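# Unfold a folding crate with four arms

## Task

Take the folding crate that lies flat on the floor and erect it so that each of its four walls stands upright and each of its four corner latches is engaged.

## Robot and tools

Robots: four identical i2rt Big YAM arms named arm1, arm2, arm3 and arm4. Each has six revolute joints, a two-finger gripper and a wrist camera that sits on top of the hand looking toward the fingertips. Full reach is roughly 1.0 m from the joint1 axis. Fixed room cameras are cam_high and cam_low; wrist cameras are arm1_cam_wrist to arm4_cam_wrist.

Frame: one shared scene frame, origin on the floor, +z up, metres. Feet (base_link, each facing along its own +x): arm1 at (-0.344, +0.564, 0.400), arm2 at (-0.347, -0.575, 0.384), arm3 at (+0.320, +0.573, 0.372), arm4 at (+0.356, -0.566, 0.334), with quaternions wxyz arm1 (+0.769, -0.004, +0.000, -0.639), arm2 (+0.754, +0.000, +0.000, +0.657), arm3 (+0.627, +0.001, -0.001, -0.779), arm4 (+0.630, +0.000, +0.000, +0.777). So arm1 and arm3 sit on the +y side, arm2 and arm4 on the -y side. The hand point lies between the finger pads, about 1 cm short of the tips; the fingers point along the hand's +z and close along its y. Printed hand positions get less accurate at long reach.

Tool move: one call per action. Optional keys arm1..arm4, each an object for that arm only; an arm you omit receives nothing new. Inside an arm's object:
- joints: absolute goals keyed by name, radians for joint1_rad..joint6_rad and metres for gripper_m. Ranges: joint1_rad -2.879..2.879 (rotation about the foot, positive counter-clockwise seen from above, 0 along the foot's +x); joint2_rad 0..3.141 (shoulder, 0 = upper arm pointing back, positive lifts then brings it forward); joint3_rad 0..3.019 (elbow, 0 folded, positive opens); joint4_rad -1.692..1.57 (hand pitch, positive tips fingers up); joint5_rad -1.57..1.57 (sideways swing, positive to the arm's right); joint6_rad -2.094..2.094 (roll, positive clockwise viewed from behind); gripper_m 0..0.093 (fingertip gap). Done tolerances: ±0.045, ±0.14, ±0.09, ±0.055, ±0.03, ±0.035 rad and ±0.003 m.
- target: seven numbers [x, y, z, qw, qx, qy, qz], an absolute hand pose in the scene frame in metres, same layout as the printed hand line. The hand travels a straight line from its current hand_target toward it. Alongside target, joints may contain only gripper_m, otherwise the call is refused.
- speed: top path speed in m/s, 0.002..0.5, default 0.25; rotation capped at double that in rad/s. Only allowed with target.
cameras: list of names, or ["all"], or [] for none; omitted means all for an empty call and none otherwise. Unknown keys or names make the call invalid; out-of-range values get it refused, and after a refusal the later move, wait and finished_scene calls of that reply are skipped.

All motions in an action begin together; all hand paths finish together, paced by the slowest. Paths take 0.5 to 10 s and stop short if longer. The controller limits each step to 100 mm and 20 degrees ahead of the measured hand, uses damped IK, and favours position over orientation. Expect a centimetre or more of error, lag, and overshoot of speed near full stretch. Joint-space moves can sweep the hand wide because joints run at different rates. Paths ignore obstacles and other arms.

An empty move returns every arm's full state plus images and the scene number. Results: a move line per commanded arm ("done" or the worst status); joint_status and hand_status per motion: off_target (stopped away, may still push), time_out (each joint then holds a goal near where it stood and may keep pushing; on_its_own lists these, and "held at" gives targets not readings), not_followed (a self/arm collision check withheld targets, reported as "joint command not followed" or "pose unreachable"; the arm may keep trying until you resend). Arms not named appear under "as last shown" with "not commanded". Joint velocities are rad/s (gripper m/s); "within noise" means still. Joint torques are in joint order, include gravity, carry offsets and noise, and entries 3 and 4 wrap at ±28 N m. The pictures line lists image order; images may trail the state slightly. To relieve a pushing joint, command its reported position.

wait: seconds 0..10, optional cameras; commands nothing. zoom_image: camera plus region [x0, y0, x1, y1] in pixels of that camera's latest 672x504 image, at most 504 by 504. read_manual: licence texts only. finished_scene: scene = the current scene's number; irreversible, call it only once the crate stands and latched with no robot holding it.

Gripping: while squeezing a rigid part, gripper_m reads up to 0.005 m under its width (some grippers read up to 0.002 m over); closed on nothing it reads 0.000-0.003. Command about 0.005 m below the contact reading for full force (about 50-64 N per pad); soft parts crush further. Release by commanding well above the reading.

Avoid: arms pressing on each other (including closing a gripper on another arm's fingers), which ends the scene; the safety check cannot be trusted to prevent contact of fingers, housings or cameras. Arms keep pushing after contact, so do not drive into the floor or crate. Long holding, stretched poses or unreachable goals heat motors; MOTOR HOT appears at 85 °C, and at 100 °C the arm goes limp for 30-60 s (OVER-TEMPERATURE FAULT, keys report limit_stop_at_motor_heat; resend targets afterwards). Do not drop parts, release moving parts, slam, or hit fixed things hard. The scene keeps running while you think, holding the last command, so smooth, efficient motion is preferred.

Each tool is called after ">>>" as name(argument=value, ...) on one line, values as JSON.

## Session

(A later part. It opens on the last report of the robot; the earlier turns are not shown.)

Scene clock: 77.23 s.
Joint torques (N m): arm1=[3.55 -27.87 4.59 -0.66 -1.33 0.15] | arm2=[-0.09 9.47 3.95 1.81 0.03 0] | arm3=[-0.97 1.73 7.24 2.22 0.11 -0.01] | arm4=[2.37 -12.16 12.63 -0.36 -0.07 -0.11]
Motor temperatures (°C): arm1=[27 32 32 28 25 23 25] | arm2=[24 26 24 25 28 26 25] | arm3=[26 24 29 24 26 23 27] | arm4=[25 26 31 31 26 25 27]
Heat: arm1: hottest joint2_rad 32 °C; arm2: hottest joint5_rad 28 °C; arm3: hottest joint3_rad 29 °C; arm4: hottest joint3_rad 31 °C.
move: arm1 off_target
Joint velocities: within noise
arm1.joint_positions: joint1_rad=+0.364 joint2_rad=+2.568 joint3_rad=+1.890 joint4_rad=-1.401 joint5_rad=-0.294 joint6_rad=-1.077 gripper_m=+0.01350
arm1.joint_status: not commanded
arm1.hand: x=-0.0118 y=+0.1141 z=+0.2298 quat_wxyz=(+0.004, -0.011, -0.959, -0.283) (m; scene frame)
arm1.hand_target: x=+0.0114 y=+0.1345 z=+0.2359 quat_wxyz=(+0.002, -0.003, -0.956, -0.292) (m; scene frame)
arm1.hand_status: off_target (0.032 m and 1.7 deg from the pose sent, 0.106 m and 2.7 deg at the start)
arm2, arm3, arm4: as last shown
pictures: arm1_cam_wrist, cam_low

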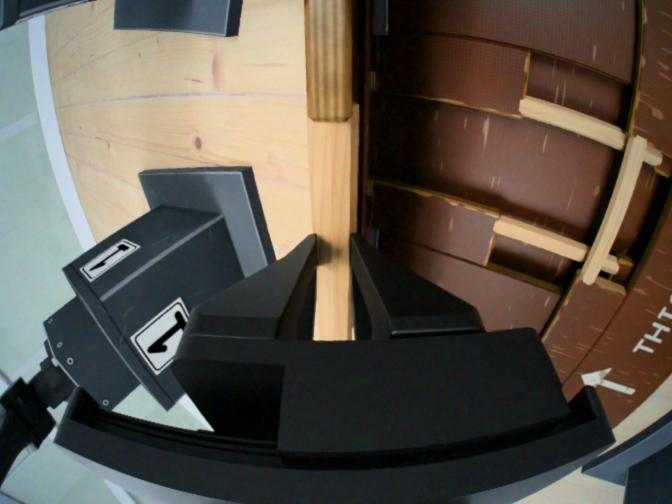

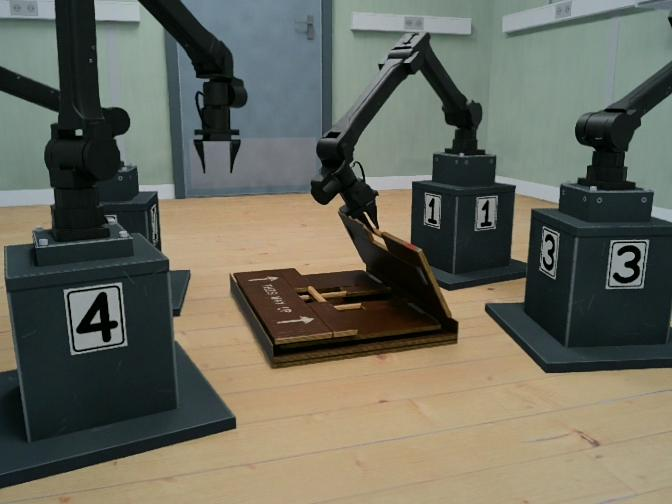

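>>> move(arm1={"target":[0.012,0.21,0.248,0,0,0.976,0.216],"speed":0.1}, cameras=["arm1_cam_wrist","cam_low","cam_high"])

Scene clock: 79.97 s.
Joint torques (N m): arm1=[-0.56 -21.54 3.78 0.2 -0.1 0.19] | arm2=[-0.09 9.41 3.96 1.78 0.03 0] | arm3=[-0.85 2.14 7.17 2.36 0.12 -0.01] | arm4=[2.37 -12.16 12.64 -0.38 -0.07 -0.11]
Motor temperatures (°C): arm1=[27 32 32 28 25 23 25] | arm2=[24 26 24 25 28 26 25] | arm3=[26 24 29 24 26 23 27] | arm4=[25 26 31 31 26 25 27]
Heat: arm1: hottest joint2_rad 32 °C; arm2: hottest joint5_rad 28 °C; arm3: hottest joint3_rad 29 °C; arm4: hottest joint3_rad 31 °C.
move: arm1 off_target
Joint velocities: within noise
arm1.joint_positions: joint1_rad=+0.516 joint2_rad=+2.304 joint3_rad=+1.489 joint4_rad=-1.078 joint5_rad=-0.282 joint6_rad=-0.939 gripper_m=+0.00071
arm1.joint_status: not commanded
arm1.on_its_own: gripper_m moved -0.01279 to your old target +0.00000
arm1.hand: x=+0.0214 y=+0.2035 z=+0.2597 quat_wxyz=(-0.008, +0.010, -0.978, -0.208) (m; scene frame)
arm1.hand_target: x=+0.0154 y=+0.2125 z=+0.2492 quat_wxyz=(+0.001, +0.003, -0.977, -0.215) (m; scene frame)
arm1.hand_status: off_target (0.016 m and 1.8 deg from the pose sent, 0.101 m and 8.1 deg at the start)
arm2, arm3, arm4: as last shown
pictures: arm1_cam_wrist, cam_high, cam_low

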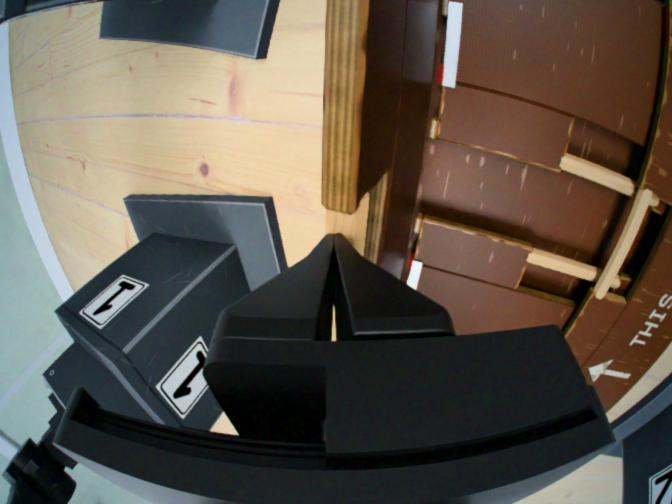

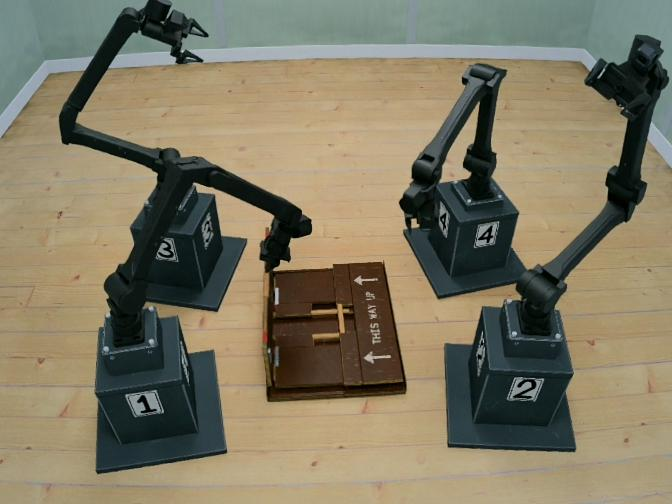

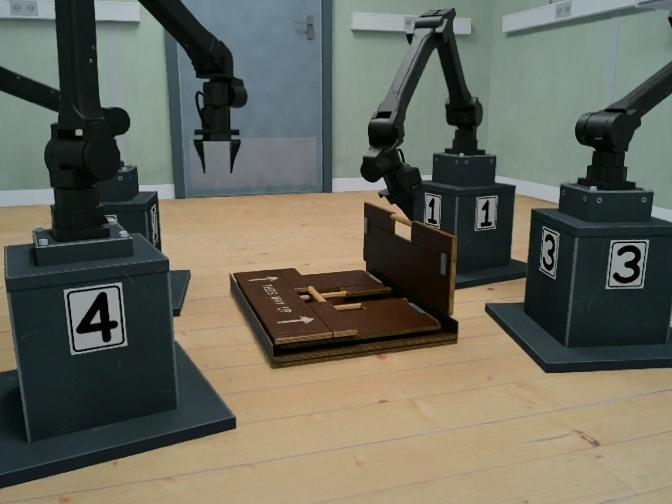

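>>> move(arm1={"target":[0.0,0.26,0.45,0,0,1,0],"speed":0.25}, arm4={"target":[-0.016,-0.028,0.13,0,1,0,0],"speed":0.25,"joints":{"gripper_m":0.05}}, cameras=["arm1_cam_wrist","arm4_cam_wrist","cam_low"])

Scene clock: 84.77 s.
Joint torques (N m): arm1=[0.38 -17.32 6.63 0.32 0.16 0.21] | arm2=[-0.09 9.41 3.95 1.78 0.03 0] | arm3=[-0.67 1.79 7.3 2.36 0.14 -0.04] | arm4=[1.2 -21.01 10.58 -0.5 -0.24 -0.11]
Motor temperatures (°C): arm1=[27 32 32 28 24 23 25] | arm2=[24 26 24 25 28 26 25] | arm3=[26 24 30 24 26 23 27] | arm4=[25 27 31 31 26 25 27]
Heat: arm1: hottest joint2_rad 32 °C; arm2: hottest joint5_rad 28 °C; arm3: hottest joint3_rad 30 °C; arm4: hottest joint3_rad 31 °C.
move: arm1 done; arm4 off_target
Joint velocities: within noise
arm1.joint_positions: joint1_rad=+0.649 joint2_rad=+1.695 joint3_rad=+1.144 joint4_rad=-1.017 joint5_rad=-0.010 joint6_rad=-0.750 gripper_m=+0.00071
arm1.joint_status: not commanded
arm1.hand: x=-0.0005 y=+0.2550 z=+0.4497 quat_wxyz=(-0.002, +0.007, -1.000, +0.000) (m; scene frame)
arm1.hand_target: x=-0.0011 y=+0.2606 z=+0.4492 quat_wxyz=(+0.003, +0.004, -1.000, -0.003) (m; scene frame)
arm1.hand_status: done (0.005 m and 0.8 deg from the pose sent, 0.200 m and 24.0 deg at the start)
arm2, arm3: as last shown
arm4.joint_positions: joint1_rad=+0.401 joint2_rad=+2.486 joint3_rad=+1.738 joint4_rad=-0.827 joint5_rad=-0.001 joint6_rad=-0.949 gripper_m=+0.05007
arm4.joint_status: all done
arm4.hand: x=-0.0111 y=-0.0391 z=+0.1343 quat_wxyz=(+0.002, +1.000, -0.007, +0.001) (m; scene frame)
arm4.hand_target: x=-0.0155 y=-0.0327 z=+0.1279 quat_wxyz=(+0.002, +1.000, +0.002, -0.001) (m; scene frame)
arm4.hand_status: off_target (0.013 m and 0.8 deg from the pose sent, 0.384 m and 3.3 deg at the start)
pictures: arm1_cam_wrist, arm4_cam_wrist, cam_low

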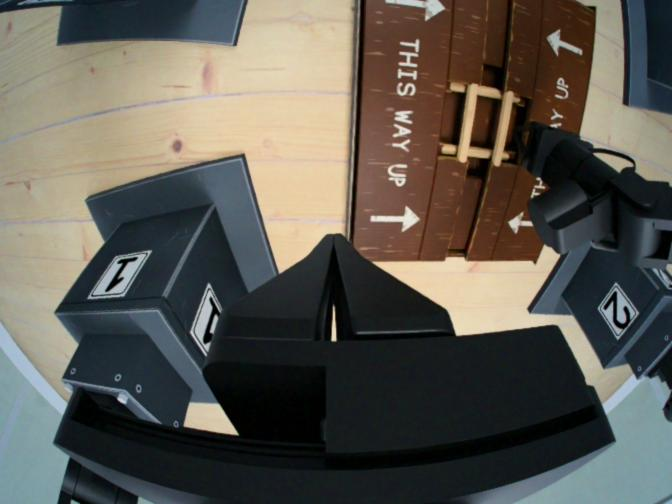

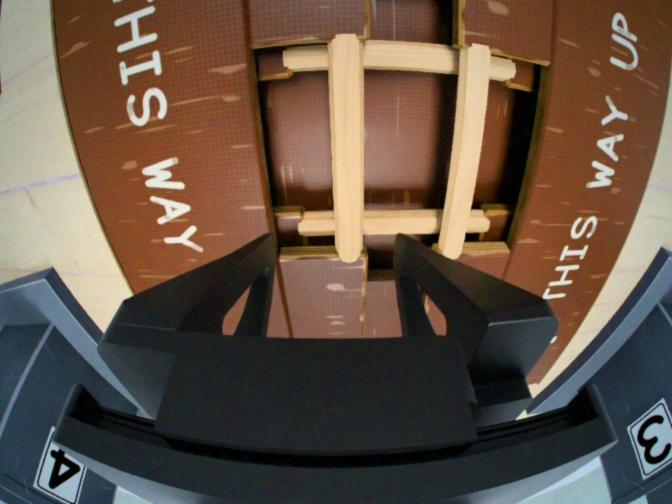

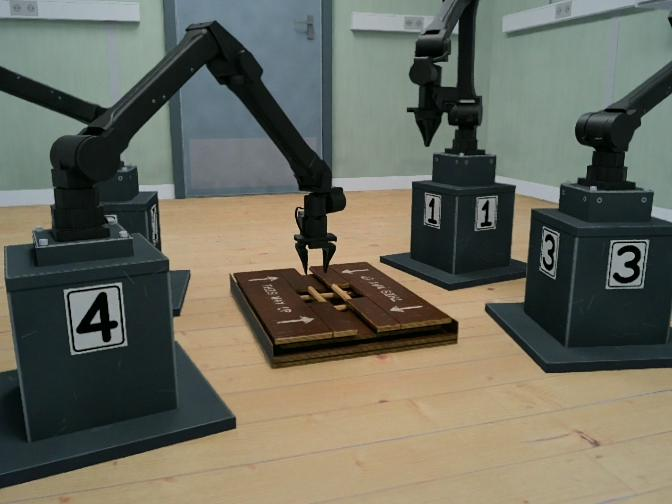

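>>> move(arm4={"target":[-0.033,-0.022,0.09,0,1,0,0],"speed":0.12,"joints":{"gripper_m":0.05}}, cameras=["arm4_cam_wrist"])

>>> move(arm4={"target":[-0.033,-0.022,0.045,0,1,0,0],"speed":0.12,"joints":{"gripper_m":0.05}}, cameras=["arm4_cam_wrist"])

Scene clock: 89.63 s.
Joint torques (N m): arm1=[0.56 -16.73 6.78 0.27 0.16 0.19] | arm2=[-0.09 9.41 3.93 1.81 0.02 0] | arm3=[-0.67 1.85 7.17 2.28 0.12 0.02] | arm4=[2.37 -22.12 10.62 -0.55 -0.11 0.08]
Motor temperatures (°C): arm1=[27 32 32 28 24 23 25] | arm2=[24 26 24 25 28 26 25] | arm3=[26 24 30 24 26 23 27] | arm4=[25 27 32 31 26 25 27]
Heat: arm1: hottest joint2_rad 32 °C; arm2: hottest joint5_rad 28 °C; arm3: hottest joint3_rad 30 °C; arm4: hottest joint3_rad 32 °C.
move: arm4 done
Joint velocities: within noise
arm1: as last shown
arm2.joint_positions: joint1_rad=+0.742 joint2_rad=+0.378 joint3_rad=+1.702 joint4_rad=-1.262 joint5_rad=-0.142 joint6_rad=-0.320 gripper_m=+0.09396
arm2.joint_status: not commanded
arm2.hand: x=-0.3865 y=-0.5610 z=+1.1031 quat_wxyz=(-0.397, +0.664, -0.167, -0.611) (m; scene frame)
arm2.hand_target: x=-0.3859 y=-0.5619 z=+1.1085 quat_wxyz=(-0.399, +0.660, -0.165, -0.614) (m; scene frame)
arm2.hand_status: not commanded
arm3.joint_positions: joint1_rad=+0.368 joint2_rad=+0.508 joint3_rad=+1.375 joint4_rad=-1.360 joint5_rad=-0.070 joint6_rad=+0.635 gripper_m=+0.09396
arm3.joint_status: not commanded
arm3.hand: x=+0.3593 y=+0.3880 z=+0.9196 quat_wxyz=(-0.486, -0.725, -0.459, +0.167) (m; scene frame)
arm3.hand_target: x=+0.3588 y=+0.3913 z=+0.9281 quat_wxyz=(-0.494, -0.720, -0.456, +0.170) (m; scene frame)
arm3.hand_status: not commanded
arm4.joint_positions: joint1_rad=+0.409 joint2_rad=+2.596 joint3_rad=+1.851 joint4_rad=-0.827 joint5_rad=-0.001 joint6_rad=-0.949 gripper_m=+0.05007
arm4.joint_status: all done
arm4.hand: x=-0.0261 y=-0.0264 z=+0.0964 quat_wxyz=(+0.001, +1.000, -0.003, +0.000) (m; scene frame)
arm4.hand_target: x=-0.0342 y=-0.0236 z=+0.0901 quat_wxyz=(-0.001, +1.000, +0.001, +0.000) (m; scene frame)
arm4.hand_status: done (0.010 m and 0.4 deg from the pose sent, 0.052 m and 0.8 deg at the start)
pictures: arm4_cam_wrist

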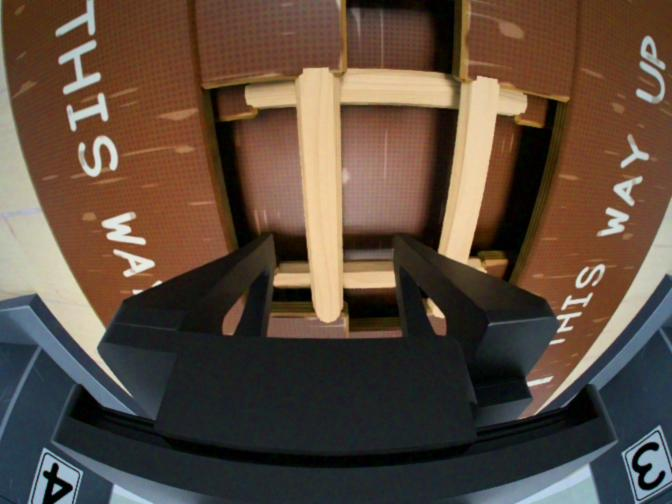

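Scene clock: 91.07 s.
Joint torques (N m): arm1=[0.62 -17.32 6.67 0.24 0.14 0.22] | arm2=[-0.03 9.41 3.96 1.78 0.02 0] | arm3=[-0.5 1.96 7.19 2.26 0.15 -0.01] | arm4=[1.9 -22.65 10.09 0.13 -0.11 0.08]
Motor temperatures (°C): arm1=[27 32 32 28 24 23 25] | arm2=[24 26 24 25 28 26 25] | arm3=[26 24 30 24 26 23 27] | arm4=[25 27 32 31 26 25 27]
Heat: arm1: hottest joint2_rad 32 °C; arm2: hottest joint5_rad 28 °C; arm3: hottest joint3_rad 30 °C; arm4: hottest joint3_rad 32 °C.
move: arm4 off_target
Joint velocities: within noise
arm1, arm2, arm3: as last shown
arm4.joint_positions: joint1_rad=+0.404 joint2_rad=+2.690 joint3_rad=+1.905 joint4_rad=-0.804 joint5_rad=-0.001 joint6_rad=-0.949 gripper_m=+0.05007
arm4.joint_status: all done
arm4.hand: x=-0.0217 y=-0.0274 z=+0.0513 quat_wxyz=(+0.008, +1.000, -0.005, +0.005) (m; scene frame)
arm4.hand_target: x=-0.0302 y=-0.0207 z=+0.0457 quat_wxyz=(+0.000, +1.000, -0.002, +0.000) (m; scene frame)
arm4.hand_status: off_target (0.014 m and 1.2 deg from the pose sent, 0.052 m and 0.4 deg at the start)
pictures: arm4_cam_wrist

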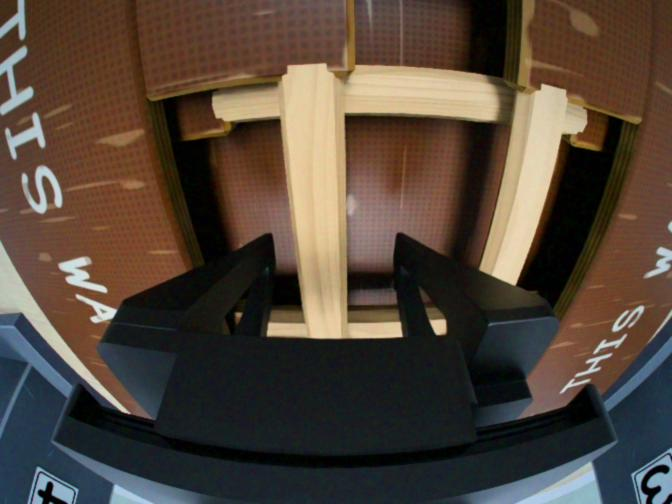

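>>> move(arm4={"joints":{"gripper_m":0.0}})

>>> move(arm4={"target":[-0.03,-0.024,0.112,0.174,0.985,0,0],"speed":0.12})

>>> move(arm4={"target":[-0.03,-0.04,0.165,0.259,0.966,0,0],"speed":0.12}, cameras=["arm4_cam_wrist","cam_low"])

Scene clock: 93.83 s.
Joint torques (N m): arm1=[-0.03 -17.08 6.74 0.18 0.16 0.22] | arm2=[-0.09 9.41 3.95 1.78 0.02 0] | arm3=[-0.38 1.85 7.43 2.32 0.14 0.03] | arm4=[2.08 -22.65 10.13 0.57 -0.04 0.18]
Motor temperatures (°C): arm1=[27 32 32 28 24 23 25] | arm2=[24 26 24 25 28 26 25] | arm3=[26 24 30 24 26 23 27] | arm4=[25 27 32 31 26 25 27]
Heat: arm1: hottest joint2_rad 32 °C; arm2: hottest joint5_rad 28 °C; arm3: hottest joint3_rad 30 °C; arm4: hottest joint3_rad 32 °C.
move: arm4 off_target
Joint velocities: within noise
arm1, arm2, arm3: as last shown
arm4.joint_positions: joint1_rad=+0.404 joint2_rad=+2.690 joint3_rad=+1.905 joint4_rad=-0.815 joint5_rad=-0.012 joint6_rad=-0.967 gripper_m=+0.01721
arm4.joint_status: gripper_m off_target (ended at +0.01723, target +0.00000)
arm4.hand: x=-0.0217 y=-0.0307 z=+0.0514 quat_wxyz=(+0.015, +1.000, +0.004, +0.003) (m; scene frame)
arm4.hand_target: x=-0.0314 y=-0.0216 z=+0.0457 quat_wxyz=(+0.002, +1.000, +0.002, -0.004) (m; scene frame)
arm4.hand_status: not commanded
pictures: none

Scene clock: 96.13 s.
Joint torques (N m): arm1=[0.26 -17.38 6.72 0.23 0.19 0.18] | arm2=[-0.03 9.41 3.96 1.8 0.03 0] | arm3=[-0.56 1.55 7.35 2.3 0.12 -0.02] | arm4=[1.38 -26.75 12.49 -3.56 -1.01 0.17]
Motor temperatures (°C): arm1=[27 32 32 28 24 23 25] | arm2=[24 26 24 25 28 26 25] | arm3=[26 24 30 24 26 23 27] | arm4=[25 27 32 31 26 25 27]
Heat: arm1: hottest joint2_rad 32 °C; arm2: hottest joint5_rad 28 °C; arm3: hottest joint3_rad 30 °C; arm4: hottest joint3_rad 32 °C.
move: arm4 off_target
Joint velocities: within noise
arm1, arm2, arm3: as last shown
arm4.joint_positions: joint1_rad=+0.366 joint2_rad=+2.809 joint3_rad=+2.238 joint4_rad=-1.293 joint5_rad=-0.158 joint6_rad=-1.038 gripper_m=+0.01646
arm4.joint_status: not commanded
arm4.hand: x=-0.0202 y=-0.0331 z=+0.0824 quat_wxyz=(+0.165, +0.986, +0.008, +0.010) (m; scene frame)
arm4.hand_target: x=-0.0286 y=-0.0203 z=+0.1105 quat_wxyz=(+0.167, +0.986, -0.001, -0.001) (m; scene frame)
arm4.hand_status: off_target (0.032 m and 1.8 deg from the pose sent, 0.062 m and 18.3 deg at the start)
pictures: none

Scene clock: 97.80 s.
Joint torques (N m): arm1=[0.38 -16.91 6.58 0.09 0.17 0.21] | arm2=[-0.09 9.47 3.96 1.8 0.02 -0.01] | arm3=[-0.67 1.79 7.16 2.26 0.13 0.03] | arm4=[1.9 -26.75 12.72 -3.62 -1.23 0.11]
Motor temperatures (°C): arm1=[27 32 32 28 24 23 25] | arm2=[24 26 24 25 28 26 25] | arm3=[26 24 30 24 26 23 27] | arm4=[25 28 32 31 27 25 27]
Heat: arm1: hottest joint2_rad 32 °C; arm2: hottest joint5_rad 28 °C; arm3: hottest joint3_rad 30 °C; arm4: hottest joint3_rad 32 °C.
move: arm4 off_target
Joint velocities: within noise
arm1, arm2, arm3: as last shown
arm4.joint_positions: joint1_rad=+0.353 joint2_rad=+2.815 joint3_rad=+2.373 joint4_rad=-1.586 joint5_rad=-0.243 joint6_rad=-1.078 gripper_m=+0.01661
arm4.joint_status: not commanded
arm4.hand: x=-0.0197 y=-0.0464 z=+0.1406 quat_wxyz=(+0.254, +0.967, +0.005, +0.011) (m; scene frame)
arm4.hand_target: x=-0.0303 y=-0.0400 z=+0.1649 quat_wxyz=(+0.258, +0.966, +0.001, -0.001) (m; scene frame)
arm4.hand_status: off_target (0.027 m and 1.5 deg from the pose sent, 0.083 m and 11.1 deg at the start)
pictures: arm4_cam_wrist, cam_low

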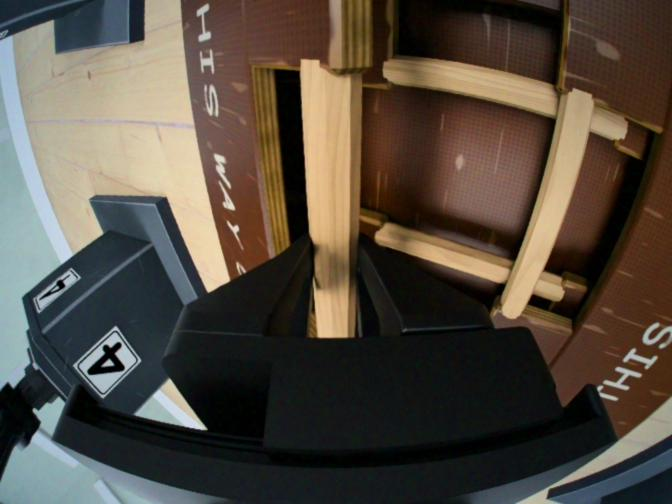

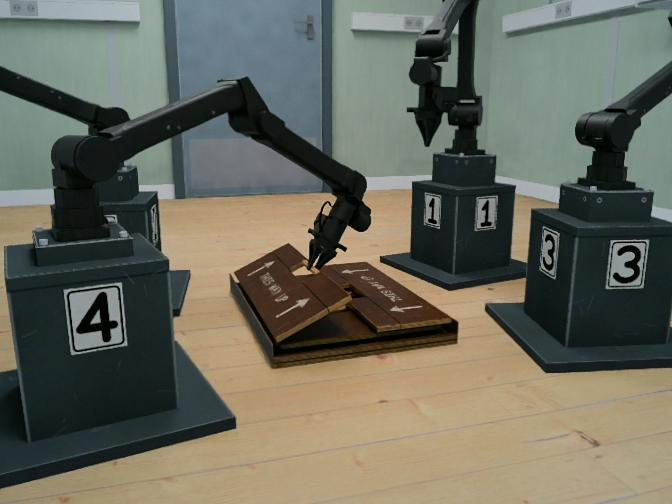

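>>> move(arm4={"target":[-0.03,-0.078,0.195,0.28,0.96,0,0],"speed":0.12})

>>> move(arm4={"target":[-0.03,-0.135,0.225,0.26,0.966,0,0],"speed":0.12}, cameras=["arm4_cam_wrist","cam_low"])

Scene clock: 99.87 s.
Joint torques (N m): arm1=[0.56 -16.97 6.6 0.25 0.15 0.24] | arm2=[-0.03 9.41 3.95 1.8 0.03 -0.01] | arm3=[-0.5 1.67 7.08 2.39 0.14 0.01] | arm4=[3.19 -28.57 6.72 -2.56 -1.32 0.23]
Motor temperatures (°C): arm1=[27 32 32 28 24 23 25] | arm2=[24 26 24 25 28 26 25] | arm3=[26 24 30 24 26 23 27] | arm4=[25 28 32 31 27 25 27]
Heat: arm1: hottest joint2_rad 32 °C; arm2: hottest joint5_rad 28 °C; arm3: hottest joint3_rad 30 °C; arm4: hottest joint3_rad 32 °C.
move: arm4 off_target
Joint velocities: within noise
arm1, arm2, arm3: as last shown
arm4.joint_positions: joint1_rad=+0.359 joint2_rad=+2.707 joint3_rad=+2.238 joint4_rad=-1.574 joint5_rad=-0.273 joint6_rad=-1.079 gripper_m=+0.01622
arm4.joint_status: not commanded
arm4.hand: x=-0.0188 y=-0.0642 z=+0.1753 quat_wxyz=(+0.267, +0.964, +0.005, +0.003) (m; scene frame)
arm4.hand_target: x=-0.0303 y=-0.0766 z=+0.1946 quat_wxyz=(+0.279, +0.960, +0.000, +0.000) (m; scene frame)
arm4.hand_status: off_target (0.027 m and 1.7 deg from the pose sent, 0.064 m and 3.4 deg at the start)
pictures: none

Scene clock: 101.17 s.
Joint torques (N m): arm1=[0.97 -17.44 6.56 0.23 0.18 0.21] | arm2=[-0.09 9.35 3.97 1.78 0.02 0] | arm3=[-0.44 2.08 7.17 2.24 0.11 0.02] | arm4=[4.66 -25.35 5.42 -2.74 -1.3 0.41]
Motor temperatures (°C): arm1=[27 32 32 28 24 23 25] | arm2=[24 26 24 25 27 26 25] | arm3=[26 24 30 24 26 23 27] | arm4=[25 28 32 31 27 25 27]
Heat: arm1: hottest joint2_rad 32 °C; arm2: hottest joint5_rad 27 °C; arm3: hottest joint3_rad 30 °C; arm4: hottest joint3_rad 32 °C.
move: arm4 off_target
Joint velocities: within noise
arm1, arm2, arm3: as last shown
arm4.joint_positions: joint1_rad=+0.395 joint2_rad=+2.476 joint3_rad=+1.909 joint4_rad=-1.391 joint5_rad=-0.273 joint6_rad=-1.032 gripper_m=+0.01622
arm4.joint_status: not commanded
arm4.hand: x=-0.0181 y=-0.1043 z=+0.2165 quat_wxyz=(+0.233, +0.973, +0.005, -0.009) (m; scene frame)
arm4.hand_target: x=-0.0297 y=-0.1340 z=+0.2247 quat_wxyz=(+0.259, +0.966, +0.000, +0.002) (m; scene frame)
arm4.hand_status: off_target (0.034 m and 3.4 deg from the pose sent, 0.087 m and 1.0 deg at the start)
pictures: arm4_cam_wrist, cam_low

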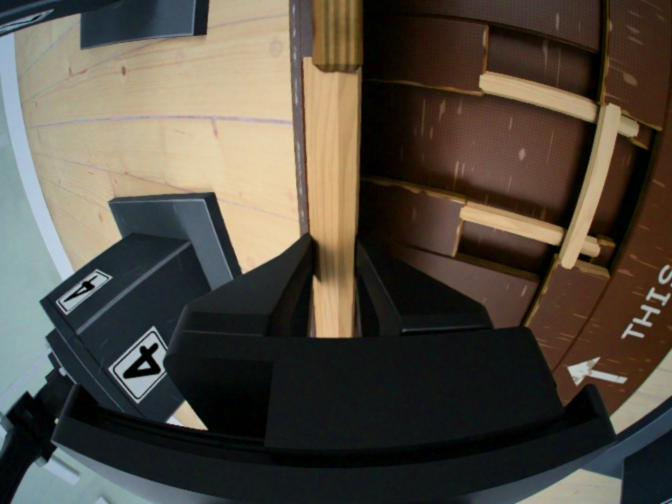

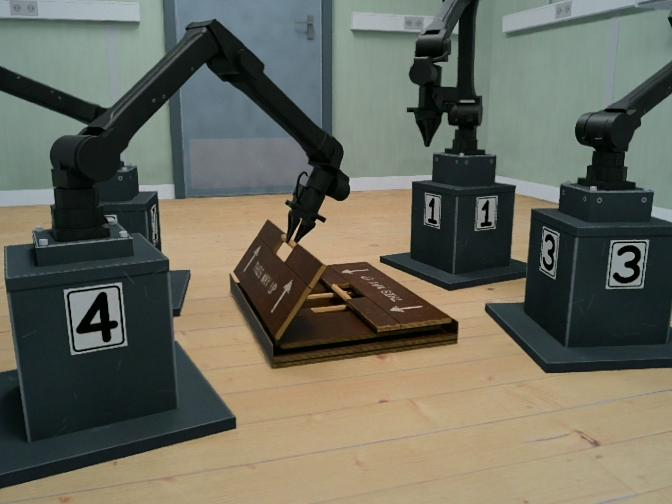

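>>> move(arm4={"target":[-0.03,-0.20,0.222,0.216,0.976,0,0],"speed":0.12,"joints":{"gripper_m":0.022}}, cameras=["arm4_cam_wrist","cam_low","cam_high"])

Scene clock: 103.67 s.
Joint torques (N m): arm1=[0.32 -16.5 6.57 0.42 0.14 0.21] | arm2=[-0.03 9.41 3.96 1.8 0.03 0] | arm3=[-0.56 1.79 7.23 2.33 0.13 0.03] | arm4=[2.08 -21.95 5.9 -0.79 -0.3 0.28]
Motor temperatures (°C): arm1=[27 32 32 28 24 23 25] | arm2=[24 26 24 25 27 26 25] | arm3=[26 24 30 24 26 23 27] | arm4=[25 28 32 31 27 25 27]
Heat: arm1: hottest joint2_rad 32 °C; arm2: hottest joint5_rad 27 °C; arm3: hottest joint3_rad 30 °C; arm4: hottest joint3_rad 32 °C.
move: arm4 done
Joint velocities: within noise
arm1.joint_positions: joint1_rad=+0.649 joint2_rad=+1.695 joint3_rad=+1.144 joint4_rad=-1.017 joint5_rad=-0.010 joint6_rad=-0.750 gripper_m=+0.00071
arm1.joint_status: not commanded
arm1.hand: x=-0.0005 y=+0.2550 z=+0.4497 quat_wxyz=(-0.002, +0.007, -1.000, +0.000) (m; scene frame)
arm1.hand_target: x=-0.0011 y=+0.2606 z=+0.4492 quat_wxyz=(+0.003, +0.004, -1.000, -0.003) (m; scene frame)
arm1.hand_status: not commanded
arm2, arm3: as last shown
arm4.joint_positions: joint1_rad=+0.511 joint2_rad=+2.302 joint3_rad=+1.584 joint4_rad=-1.186 joint5_rad=-0.282 joint6_rad=-0.910 gripper_m=+0.02197
arm4.joint_status: all done
arm4.hand: x=-0.0321 y=-0.1958 z=+0.2227 quat_wxyz=(+0.214, +0.977, +0.005, -0.003) (m; scene frame)
arm4.hand_target: x=-0.0319 y=-0.2008 z=+0.2237 quat_wxyz=(+0.215, +0.977, -0.002, +0.001) (m; scene frame)
arm4.hand_status: done (0.005 m and 0.7 deg from the pose sent, 0.097 m and 2.3 deg at the start)
pictures: arm4_cam_wrist, cam_high, cam_low

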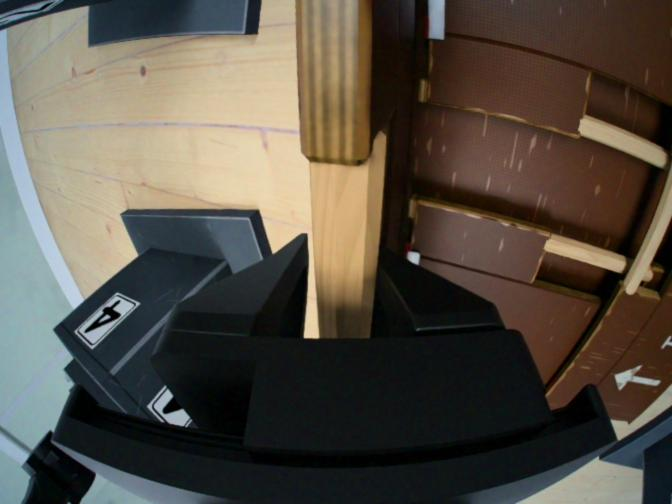

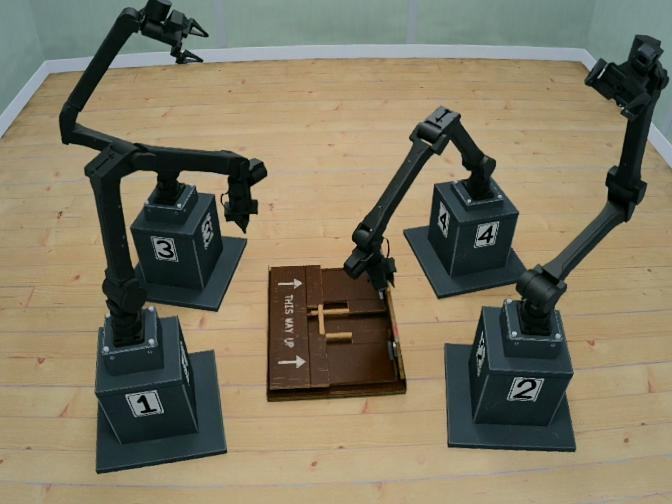

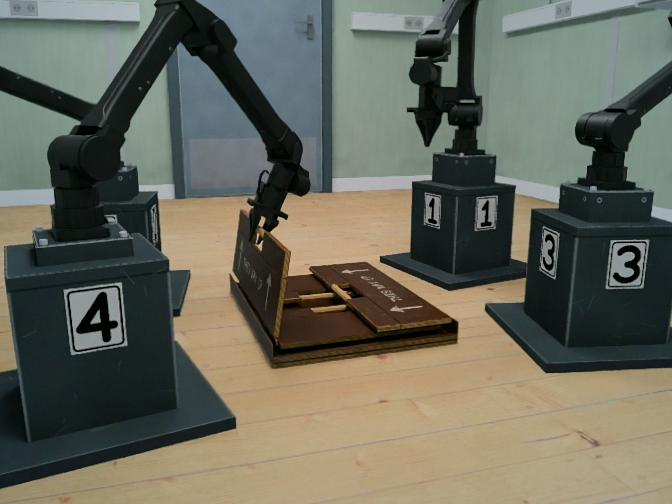

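>>> move(arm1={"target":[0.004,0.010,0.12,0,0,1,0],"speed":0.25,"joints":{"gripper_m":0.05}}, cameras=["arm1_cam_wrist"])

Scene clock: 107.63 s.
Joint torques (N m): arm1=[-0.73 -25.29 8.32 0.18 0.02 -0.05] | arm2=[-0.09 9.35 3.95 1.8 0.02 0] | arm3=[-0.26 2.2 7.13 2.45 0.13 0] | arm4=[2.26 -21.95 5.89 -0.72 -0.29 0.28]
Motor temperatures (°C): arm1=[27 33 32 28 24 23 25] | arm2=[24 26 24 25 27 26 25] | arm3=[26 24 30 24 26 23 27] | arm4=[25 28 31 31 27 25 27]
Heat: arm1: hottest joint2_rad 33 °C; arm2: hottest joint5_rad 27 °C; arm3: hottest joint3_rad 30 °C; arm4: hottest joint3_rad 31 °C.
move: arm1 off_target
Joint velocities: within noise
arm1.joint_positions: joint1_rad=+0.386 joint2_rad=+2.650 joint3_rad=+1.812 joint4_rad=-0.752 joint5_rad=-0.012 joint6_rad=-0.991 gripper_m=+0.04996
arm1.joint_status: all done
arm1.hand: x=+0.0003 y=+0.0261 z=+0.1188 quat_wxyz=(+0.003, -0.005, -1.000, -0.008) (m; scene frame)
arm1.hand_target: x=+0.0045 y=+0.0134 z=+0.1197 quat_wxyz=(-0.002, +0.000, -1.000, -0.002) (m; scene frame)
arm1.hand_status: off_target (0.017 m and 1.2 deg from the pose sent, 0.411 m and 0.8 deg at the start)
arm2.joint_positions: joint1_rad=+0.742 joint2_rad=+0.378 joint3_rad=+1.702 joint4_rad=-1.262 joint5_rad=-0.142 joint6_rad=-0.320 gripper_m=+0.09396
arm2.joint_status: not commanded
arm2.hand: x=-0.3865 y=-0.5610 z=+1.1031 quat_wxyz=(-0.397, +0.664, -0.167, -0.611) (m; scene frame)
arm2.hand_target: x=-0.3859 y=-0.5619 z=+1.1085 quat_wxyz=(-0.399, +0.660, -0.165, -0.614) (m; scene frame)
arm2.hand_status: not commanded
arm3.joint_positions: joint1_rad=+0.368 joint2_rad=+0.508 joint3_rad=+1.375 joint4_rad=-1.360 joint5_rad=-0.070 joint6_rad=+0.635 gripper_m=+0.09396
arm3.joint_status: not commanded
arm3.hand: x=+0.3593 y=+0.3880 z=+0.9196 quat_wxyz=(-0.486, -0.725, -0.459, +0.167) (m; scene frame)
arm3.hand_target: x=+0.3588 y=+0.3913 z=+0.9281 quat_wxyz=(-0.494, -0.720, -0.456, +0.170) (m; scene frame)
arm3.hand_status: not commanded
arm4.joint_positions: joint1_rad=+0.510 joint2_rad=+2.302 joint3_rad=+1.584 joint4_rad=-1.186 joint5_rad=-0.282 joint6_rad=-0.910 gripper_m=+0.02197
arm4.joint_status: not commanded
arm4.hand: x=-0.0315 y=-0.1952 z=+0.2227 quat_wxyz=(+0.214, +0.977, +0.005, -0.003) (m; scene frame)
arm4.hand_target: x=-0.0313 y=-0.2002 z=+0.2237 quat_wxyz=(+0.215, +0.977, -0.003, +0.001) (m; scene frame)
arm4.hand_status: not commanded
pictures: arm1_cam_wrist

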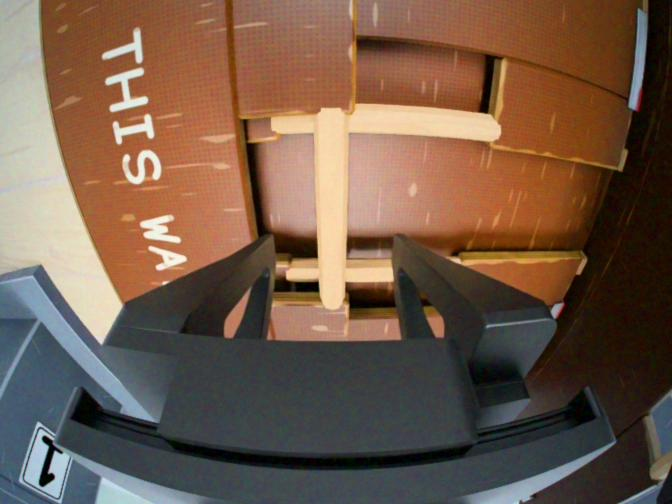

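>>> move(arm1={"target":[0.006,0.010,0.052,0,0,1,0],"speed":0.15})

>>> move(arm1={"joints":{"gripper_m":0.0}})

>>> move(arm1={"target":[0.008,0.021,0.112,0,0,0.985,0.174],"speed":0.12})

>>> move(arm1={"target":[0.01,0.037,0.165,0,0,0.966,0.259],"speed":0.12})

>>> move(arm1={"target":[0.012,0.075,0.195,0,0,0.957,0.292],"speed":0.12}, cameras=["arm1_cam_wrist","cam_low"])

Scene clock: 110.77 s.
Joint torques (N m): arm1=[0.09 -26.81 7.83 0.75 0.11 -0.04] | arm2=[-0.09 9.41 3.96 1.78 0.02 0] | arm3=[-1.03 2.02 7.19 2.43 0.09 -0.01] | arm4=[2.2 -21.95 5.9 -0.72 -0.29 0.28]
Motor temperatures (°C): arm1=[27 33 32 28 24 23 25] | arm2=[24 26 24 25 27 26 25] | arm3=[26 24 30 24 26 23 27] | arm4=[25 28 31 31 27 25 27]
Heat: arm1: hottest joint2_rad 33 °C; arm2: hottest joint5_rad 27 °C; arm3: hottest joint3_rad 30 °C; arm4: hottest joint3_rad 31 °C.
move: arm1 off_target
Joint velocities: within noise
arm1.joint_positions: joint1_rad=+0.386 joint2_rad=+2.812 joint3_rad=+1.930 joint4_rad=-0.726 joint5_rad=-0.009 joint6_rad=-0.991 gripper_m=+0.04996
arm1.joint_status: not commanded
arm1.hand: x=-0.0022 y=+0.0279 z=+0.0470 quat_wxyz=(+0.009, -0.005, -1.000, -0.015) (m; scene frame)
arm1.hand_target: x=+0.0053 y=+0.0110 z=+0.0524 quat_wxyz=(+0.001, +0.000, -1.000, +0.000) (m; scene frame)
arm1.hand_status: off_target (0.020 m and 2.1 deg from the pose sent, 0.069 m and 1.2 deg at the start)
arm2, arm3, arm4: as last shown
pictures: none

Scene clock: 111.37 s.
Joint torques (N m): arm1=[-0.38 -25.76 7.75 0.53 0.04 -0.05] | arm2=[-0.15 9.41 3.96 1.8 0.02 -0.01] | arm3=[-0.79 1.73 7.12 2.33 0.13 0] | arm4=[2.2 -21.95 5.9 -0.72 -0.29 0.28]
Motor temperatures (°C): arm1=[27 33 32 28 24 23 25] | arm2=[24 26 24 25 27 26 25] | arm3=[26 24 30 24 26 23 27] | arm4=[25 28 31 31 27 25 27]
Heat: arm1: hottest joint2_rad 33 °C; arm2: hottest joint5_rad 27 °C; arm3: hottest joint3_rad 30 °C; arm4: hottest joint3_rad 31 °C.
move: arm1 off_target
Joint velocities: within noise
arm1.joint_positions: joint1_rad=+0.386 joint2_rad=+2.812 joint3_rad=+1.931 joint4_rad=-0.726 joint5_rad=-0.007 joint6_rad=-0.992 gripper_m=+0.01744
arm1.joint_status: gripper_m off_target (ended at +0.01747, target +0.00000)
arm1.hand: x=-0.0020 y=+0.0271 z=+0.0474 quat_wxyz=(+0.010, -0.004, -1.000, -0.014) (m; scene frame)
arm1.hand_target: x=+0.0055 y=+0.0109 z=+0.0525 quat_wxyz=(+0.000, +0.000, -1.000, +0.000) (m; scene frame)
arm1.hand_status: not commanded
arm2, arm3, arm4: as last shown
pictures: none

Scene clock: 113.67 s.
Joint torques (N m): arm1=[-1.44 -30.97 9.17 -3.17 -0.99 -0.05] | arm2=[-0.03 9.47 3.95 1.78 0.03 0] | arm3=[-0.32 1.79 7.31 2.35 0.12 -0.03] | arm4=[2.26 -22.01 5.89 -0.72 -0.29 0.28]
Motor temperatures (°C): arm1=[27 33 32 28 24 23 25] | arm2=[24 26 24 25 27 26 25] | arm3=[26 24 30 24 26 23 27] | arm4=[25 28 31 31 27 25 27]
Heat: arm1: hottest joint2_rad 33 °C; arm2: hottest joint5_rad 27 °C; arm3: hottest joint3_rad 30 °C; arm4: hottest joint3_rad 31 °C.
move: arm1 off_target
Joint velocities: within noise
arm1.joint_positions: joint1_rad=+0.344 joint2_rad=+2.906 joint3_rad=+2.240 joint4_rad=-1.190 joint5_rad=-0.161 joint6_rad=-1.058 gripper_m=+0.01674
arm1.joint_status: not commanded
arm1.hand: x=-0.0010 y=+0.0264 z=+0.0823 quat_wxyz=(+0.005, -0.004, -0.987, -0.160) (m; scene frame)
arm1.hand_target: x=+0.0041 y=+0.0151 z=+0.1104 quat_wxyz=(-0.005, -0.004, -0.986, -0.168) (m; scene frame)
arm1.hand_status: off_target (0.032 m and 1.8 deg from the pose sent, 0.066 m and 18.5 deg at the start)
arm2, arm3, arm4: as last shown
pictures: none

Scene clock: 115.30 s.
Joint torques (N m): arm1=[0.09 -30.1 9.24 -3.7 -1.11 -0.03] | arm2=[-0.09 9.41 3.93 1.78 0.03 0] | arm3=[-0.67 1.79 7.15 2.36 0.15 0] | arm4=[2.2 -22.01 5.89 -0.73 -0.29 0.28]
Motor temperatures (°C): arm1=[27 33 32 28 24 23 25] | arm2=[24 26 24 25 27 26 25] | arm3=[26 24 30 24 26 23 27] | arm4=[25 28 31 31 27 25 27]
Heat: arm1: hottest joint2_rad 33 °C; arm2: hottest joint5_rad 27 °C; arm3: hottest joint3_rad 30 °C; arm4: hottest joint3_rad 31 °C.
move: arm1 off_target
Joint velocities: within noise
arm1.joint_positions: joint1_rad=+0.333 joint2_rad=+2.906 joint3_rad=+2.358 joint4_rad=-1.470 joint5_rad=-0.236 joint6_rad=-1.098 gripper_m=+0.01682
arm1.joint_status: not commanded
arm1.hand: x=-0.0003 y=+0.0381 z=+0.1357 quat_wxyz=(+0.006, -0.005, -0.969, -0.245) (m; scene frame)
arm1.hand_target: x=+0.0106 y=+0.0366 z=+0.1641 quat_wxyz=(-0.001, +0.000, -0.966, -0.258) (m; scene frame)
arm1.hand_status: off_target (0.031 m and 1.9 deg from the pose sent, 0.084 m and 11.7 deg at the start)
arm2, arm3, arm4: as last shown
pictures: none

Scene clock: 116.50 s.
Joint torques (N m): arm1=[1.32 -30.86 4.66 -2.63 -1.09 -0.01] | arm2=[-0.15 9.47 3.96 1.77 0.03 0] | arm3=[-0.62 1.61 7.32 2.43 0.13 0.01] | arm4=[2.2 -21.95 5.89 -0.73 -0.3 0.28]
Motor temperatures (°C): arm1=[27 33 32 28 24 23 25] | arm2=[24 26 24 25 27 26 25] | arm3=[26 24 30 24 26 23 27] | arm4=[25 28 31 31 27 25 27]
Heat: arm1: hottest joint2_rad 33 °C; arm2: hottest joint5_rad 27 °C; arm3: hottest joint3_rad 30 °C; arm4: hottest joint3_rad 31 °C.
move: arm1 off_target
Joint velocities: within noise
arm1.joint_positions: joint1_rad=+0.336 joint2_rad=+2.808 joint3_rad=+2.240 joint4_rad=-1.491 joint5_rad=-0.277 joint6_rad=-1.101 gripper_m=+0.01638
arm1.joint_status: not commanded
arm1.hand: x=-0.0005 y=+0.0570 z=+0.1729 quat_wxyz=(-0.001, -0.009, -0.962, -0.272) (m; scene frame)
arm1.hand_target: x=+0.0125 y=+0.0737 z=+0.1945 quat_wxyz=(+0.000, +0.000, -0.957, -0.291) (m; scene frame)
arm1.hand_status: off_target (0.031 m and 2.7 deg from the pose sent, 0.071 m and 5.6 deg at the start)
arm2, arm3, arm4: as last shown
pictures: arm1_cam_wrist, cam_low

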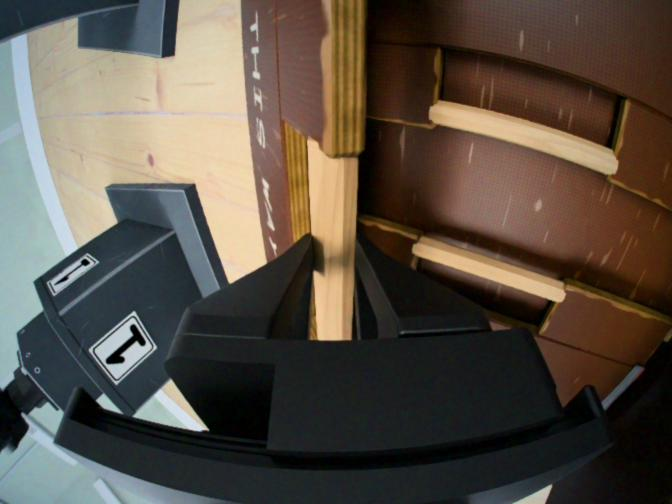

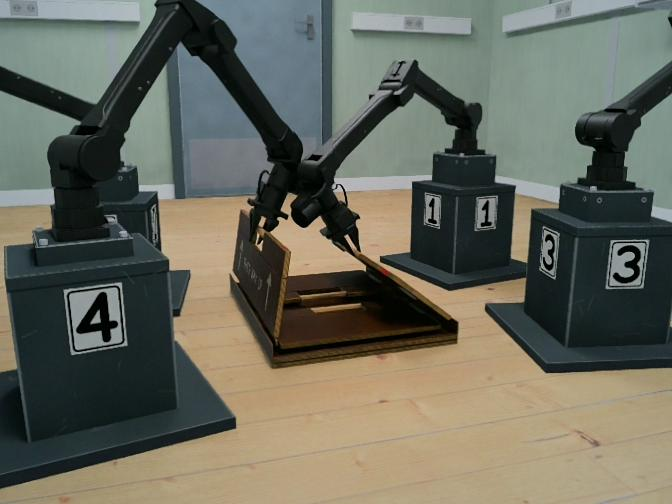

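>>> move(arm1={"target":[0.012,0.133,0.225,0,0,0.966,0.259],"speed":0.12})

>>> move(arm1={"target":[0.008,0.198,0.222,0,0,0.976,0.216],"speed":0.12,"joints":{"gripper_m":0.022}})

>>> move(arm2={"target":[-0.13,-0.05,0.5,0,0.7071,-0.7071,0],"speed":0.3,"joints":{"gripper_m":0.05}}, arm3={"target":[0.15,0.05,0.5,0,0.7071,0.7071,0],"speed":0.3,"joints":{"gripper_m":0.05}}, cameras=["all"])

Scene clock: 123.23 s.
Joint torques (N m): arm1=[2.67 -26.99 4.27 -0.62 -0.76 0.18] | arm2=[-0.09 9.41 3.96 1.8 0.02 0] | arm3=[-0.44 1.96 7.2 2.36 0.15 0.01] | arm4=[2.2 -21.95 5.9 -0.73 -0.29 0.28]
Motor temperatures (°C): arm1=[27 33 32 28 24 23 26] | arm2=[24 26 24 25 27 26 25] | arm3=[26 24 30 24 26 23 27] | arm4=[25 28 30 30 27 25 27]
Heat: arm1: hottest joint2_rad 33 °C; arm2: hottest joint5_rad 27 °C; arm3: hottest joint3_rad 30 °C; arm4: hottest joint3_rad 30 °C.
move: arm1 off_target
Joint velocities: arm1=[within noise] | arm2=[within noise] | arm3=[within noise] | arm4=[-0.015 -0.005 -0.012 0.012 -0.154 0.022 0]
arm1.joint_positions: joint1_rad=+0.382 joint2_rad=+2.538 joint3_rad=+1.842 joint4_rad=-1.305 joint5_rad=-0.277 joint6_rad=-1.048 gripper_m=+0.01445
arm1.joint_status: not commanded
arm1.hand: x=-0.0019 y=+0.1123 z=+0.2263 quat_wxyz=(-0.003, -0.009, -0.969, -0.248) (m; scene frame)
arm1.hand_target: x=+0.0107 y=+0.1322 z=+0.2257 quat_wxyz=(+0.002, -0.004, -0.966, -0.259) (m; scene frame)
arm1.hand_status: off_target (0.025 m and 1.7 deg from the pose sent, 0.093 m and 1.8 deg at the start)
arm2, arm3, arm4: as last shown
pictures: none

Scene clock: 124.63 s.
Joint torques (N m): arm1=[-0.56 -23.88 4.44 0.06 -0.2 0.17] | arm2=[-0.09 9.41 3.96 1.77 0.03 0] | arm3=[-0.5 1.44 7.16 2.28 0.13 0.02] | arm4=[2.2 -21.95 5.89 -0.72 -0.29 0.28]
Motor temperatures (°C): arm1=[27 33 32 28 24 23 26] | arm2=[24 26 24 25 27 26 25] | arm3=[26 24 30 24 26 23 27] | arm4=[25 28 30 30 27 25 27]
Heat: arm1: hottest joint2_rad 33 °C; arm2: hottest joint5_rad 27 °C; arm3: hottest joint3_rad 30 °C; arm4: hottest joint3_rad 30 °C.
move: arm1 done
Joint velocities: within noise
arm1.joint_positions: joint1_rad=+0.499 joint2_rad=+2.390 joint3_rad=+1.514 joint4_rad=-1.052 joint5_rad=-0.274 joint6_rad=-0.957 gripper_m=+0.02197
arm1.joint_status: all done
arm1.hand: x=+0.0099 y=+0.2014 z=+0.2198 quat_wxyz=(+0.002, +0.009, -0.976, -0.219) (m; scene frame)
arm1.hand_target: x=+0.0116 y=+0.2006 z=+0.2227 quat_wxyz=(+0.000, +0.003, -0.976, -0.216) (m; scene frame)
arm1.hand_status: done (0.005 m and 1.1 deg from the pose sent, 0.086 m and 3.9 deg at the start)
arm2, arm3, arm4: as last shown
pictures: none

Scene clock: 128.73 s.
Joint torques (N m): arm1=[0.09 -24.41 4.51 0.12 -0.16 0.19] | arm2=[-0.79 11.28 5.46 1.33 0.22 -0.12] | arm3=[-0.03 -14.68 10.66 -0.1 0.2 -0.07] | arm4=[2.2 -21.95 5.9 -0.72 -0.29 0.28]
Motor temperatures (°C): arm1=[27 33 32 28 24 23 25] | arm2=[24 26 24 25 27 26 25] | arm3=[26 24 30 24 26 23 27] | arm4=[25 28 30 30 26 25 27]
Heat: arm1: hottest joint2_rad 33 °C; arm2: hottest joint5_rad 27 °C; arm3: hottest joint3_rad 30 °C; arm4: hottest joint3_rad 30 °C.
move: arm2 not_followed; arm3 off_target
Joint velocities: within noise
arm1: as last shown
arm2.joint_positions: joint1_rad=+1.859 joint2_rad=+0.021 joint3_rad=+1.153 joint4_rad=-1.706 joint5_rad=+1.269 joint6_rad=+0.396 gripper_m=+0.05013
arm2.joint_status: all done
arm2.on_its_own: joint1_rad is held at +1.850, not at its first target +0.742; joint2_rad is held at +0.044, not at its first target +0.384; joint3_rad is held at +1.172, not at its first target +1.713; joint4_rad is held at -1.703, not at its first target -1.255; joint5_rad is held at +1.265, not at its first target -0.142; joint6_rad is held at +0.388, not at its first target -0.320
arm2.hand: x=-0.2855 y=-0.3973 z=+0.8679 quat_wxyz=(-0.397, +0.668, -0.367, -0.511) (m; scene frame)
arm2.hand_target: x=-0.2874 y=-0.3984 z=+0.8760 quat_wxyz=(-0.400, +0.668, -0.367, -0.509) (m; scene frame)
arm2.hand_status: not_followed (0.529 m and 85.9 deg from the pose sent, 0.831 m and 108.0 deg at the start; pose on its path clipped on 67 of 106 steps; a joint's target at an end of its range on 74 of 106 steps)
arm3.joint_positions: joint1_rad=-0.112 joint2_rad=+1.803 joint3_rad=+1.498 joint4_rad=-1.290 joint5_rad=+0.002 joint6_rad=-0.298 gripper_m=+0.05012
arm3.joint_status: all done
arm3.hand: x=+0.1478 y=+0.0686 z=+0.4917 quat_wxyz=(+0.005, -0.717, -0.697, -0.011) (m; scene frame)
arm3.hand_target: x=+0.1486 y=+0.0525 z=+0.4974 quat_wxyz=(+0.003, -0.710, -0.705, -0.004) (m; scene frame)
arm3.hand_status: off_target (0.020 m and 2.2 deg from the pose sent, 0.578 m and 66.3 deg at the start)
arm4.joint_positions: joint1_rad=+0.510 joint2_rad=+2.302 joint3_rad=+1.584 joint4_rad=-1.186 joint5_rad=-0.282 joint6_rad=-0.910 gripper_m=+0.02197
arm4.joint_status: not commanded
arm4.hand: x=-0.0315 y=-0.1952 z=+0.2227 quat_wxyz=(+0.214, +0.977, +0.005, -0.003) (m; scene frame)
arm4.hand_target: x=-0.0313 y=-0.2002 z=+0.2237 quat_wxyz=(+0.215, +0.977, -0.003, +0.001) (m; scene frame)
arm4.hand_status: not commanded
pictures: arm1_cam_wrist, arm2_cam_wrist, arm3_cam_wrist, arm4_cam_wrist, cam_high, cam_low
pose unreachable (arm2 arm): on one or more control steps of this call this arm could not follow its commanded pose, so it was not sent that pose on those steps. On the call's last step it was still not sent that pose. It may still have moved: this result reports where it is.
cause: moving toward the commanded pose would bring two parts of the arm too close to each other (its wrist (the part past joint 4) and its wrist camera, 1 mm apart when it was first held).

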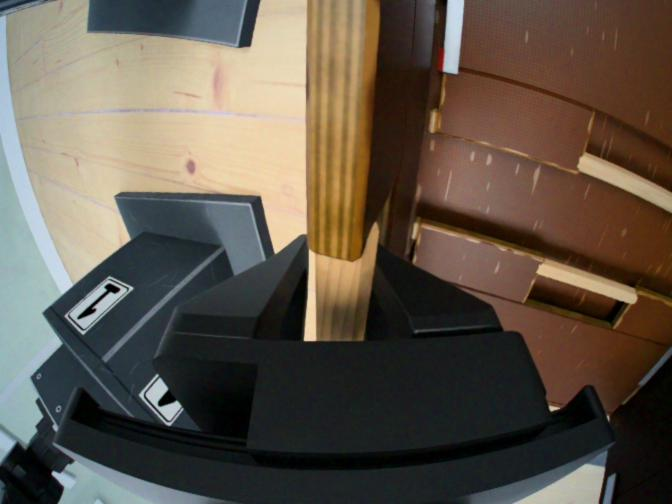

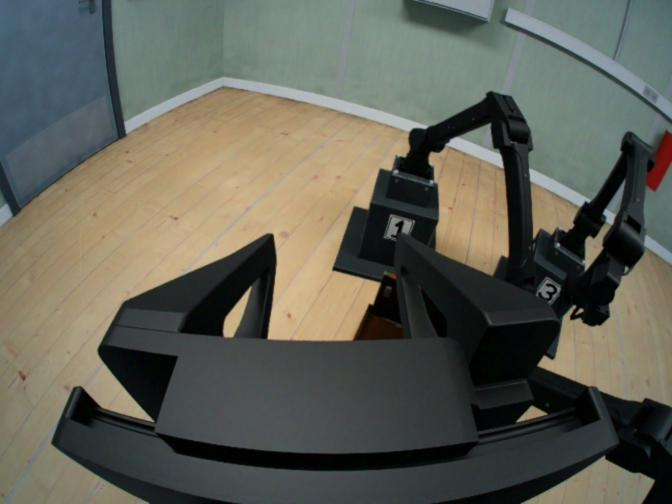

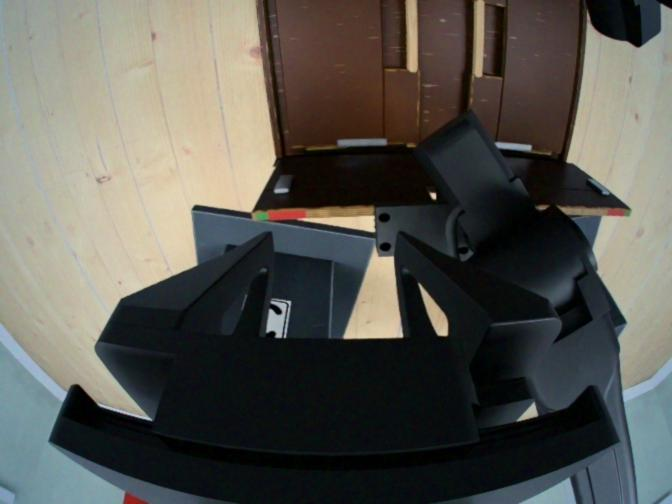

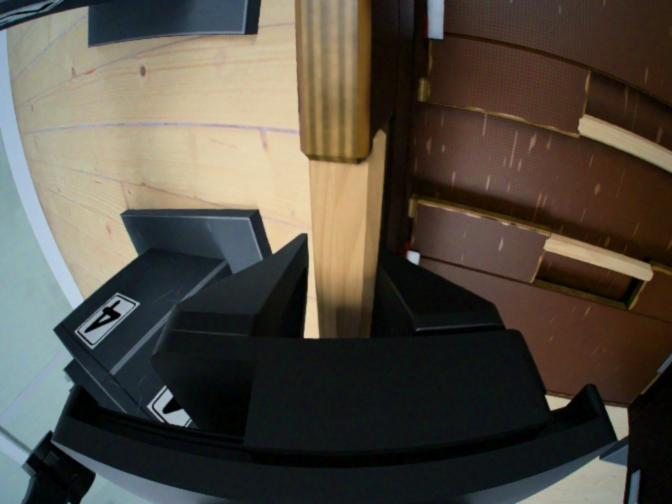

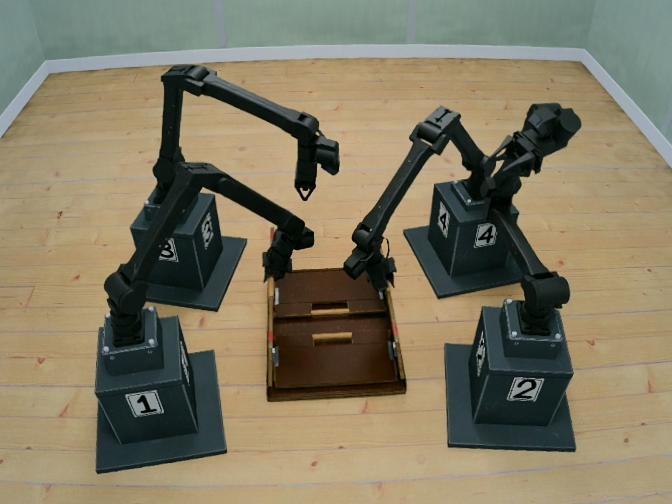

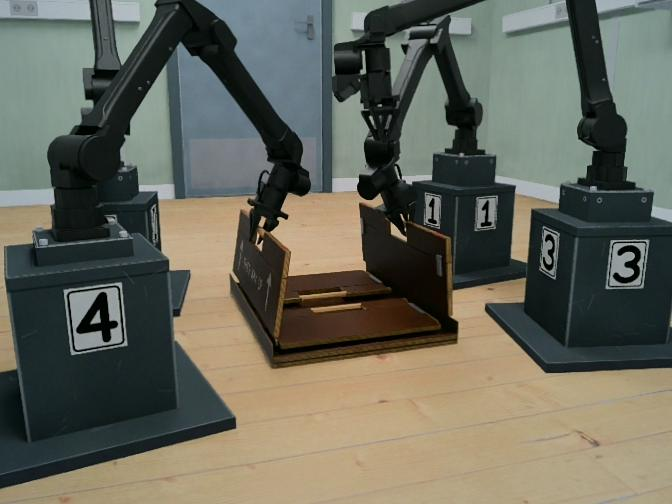

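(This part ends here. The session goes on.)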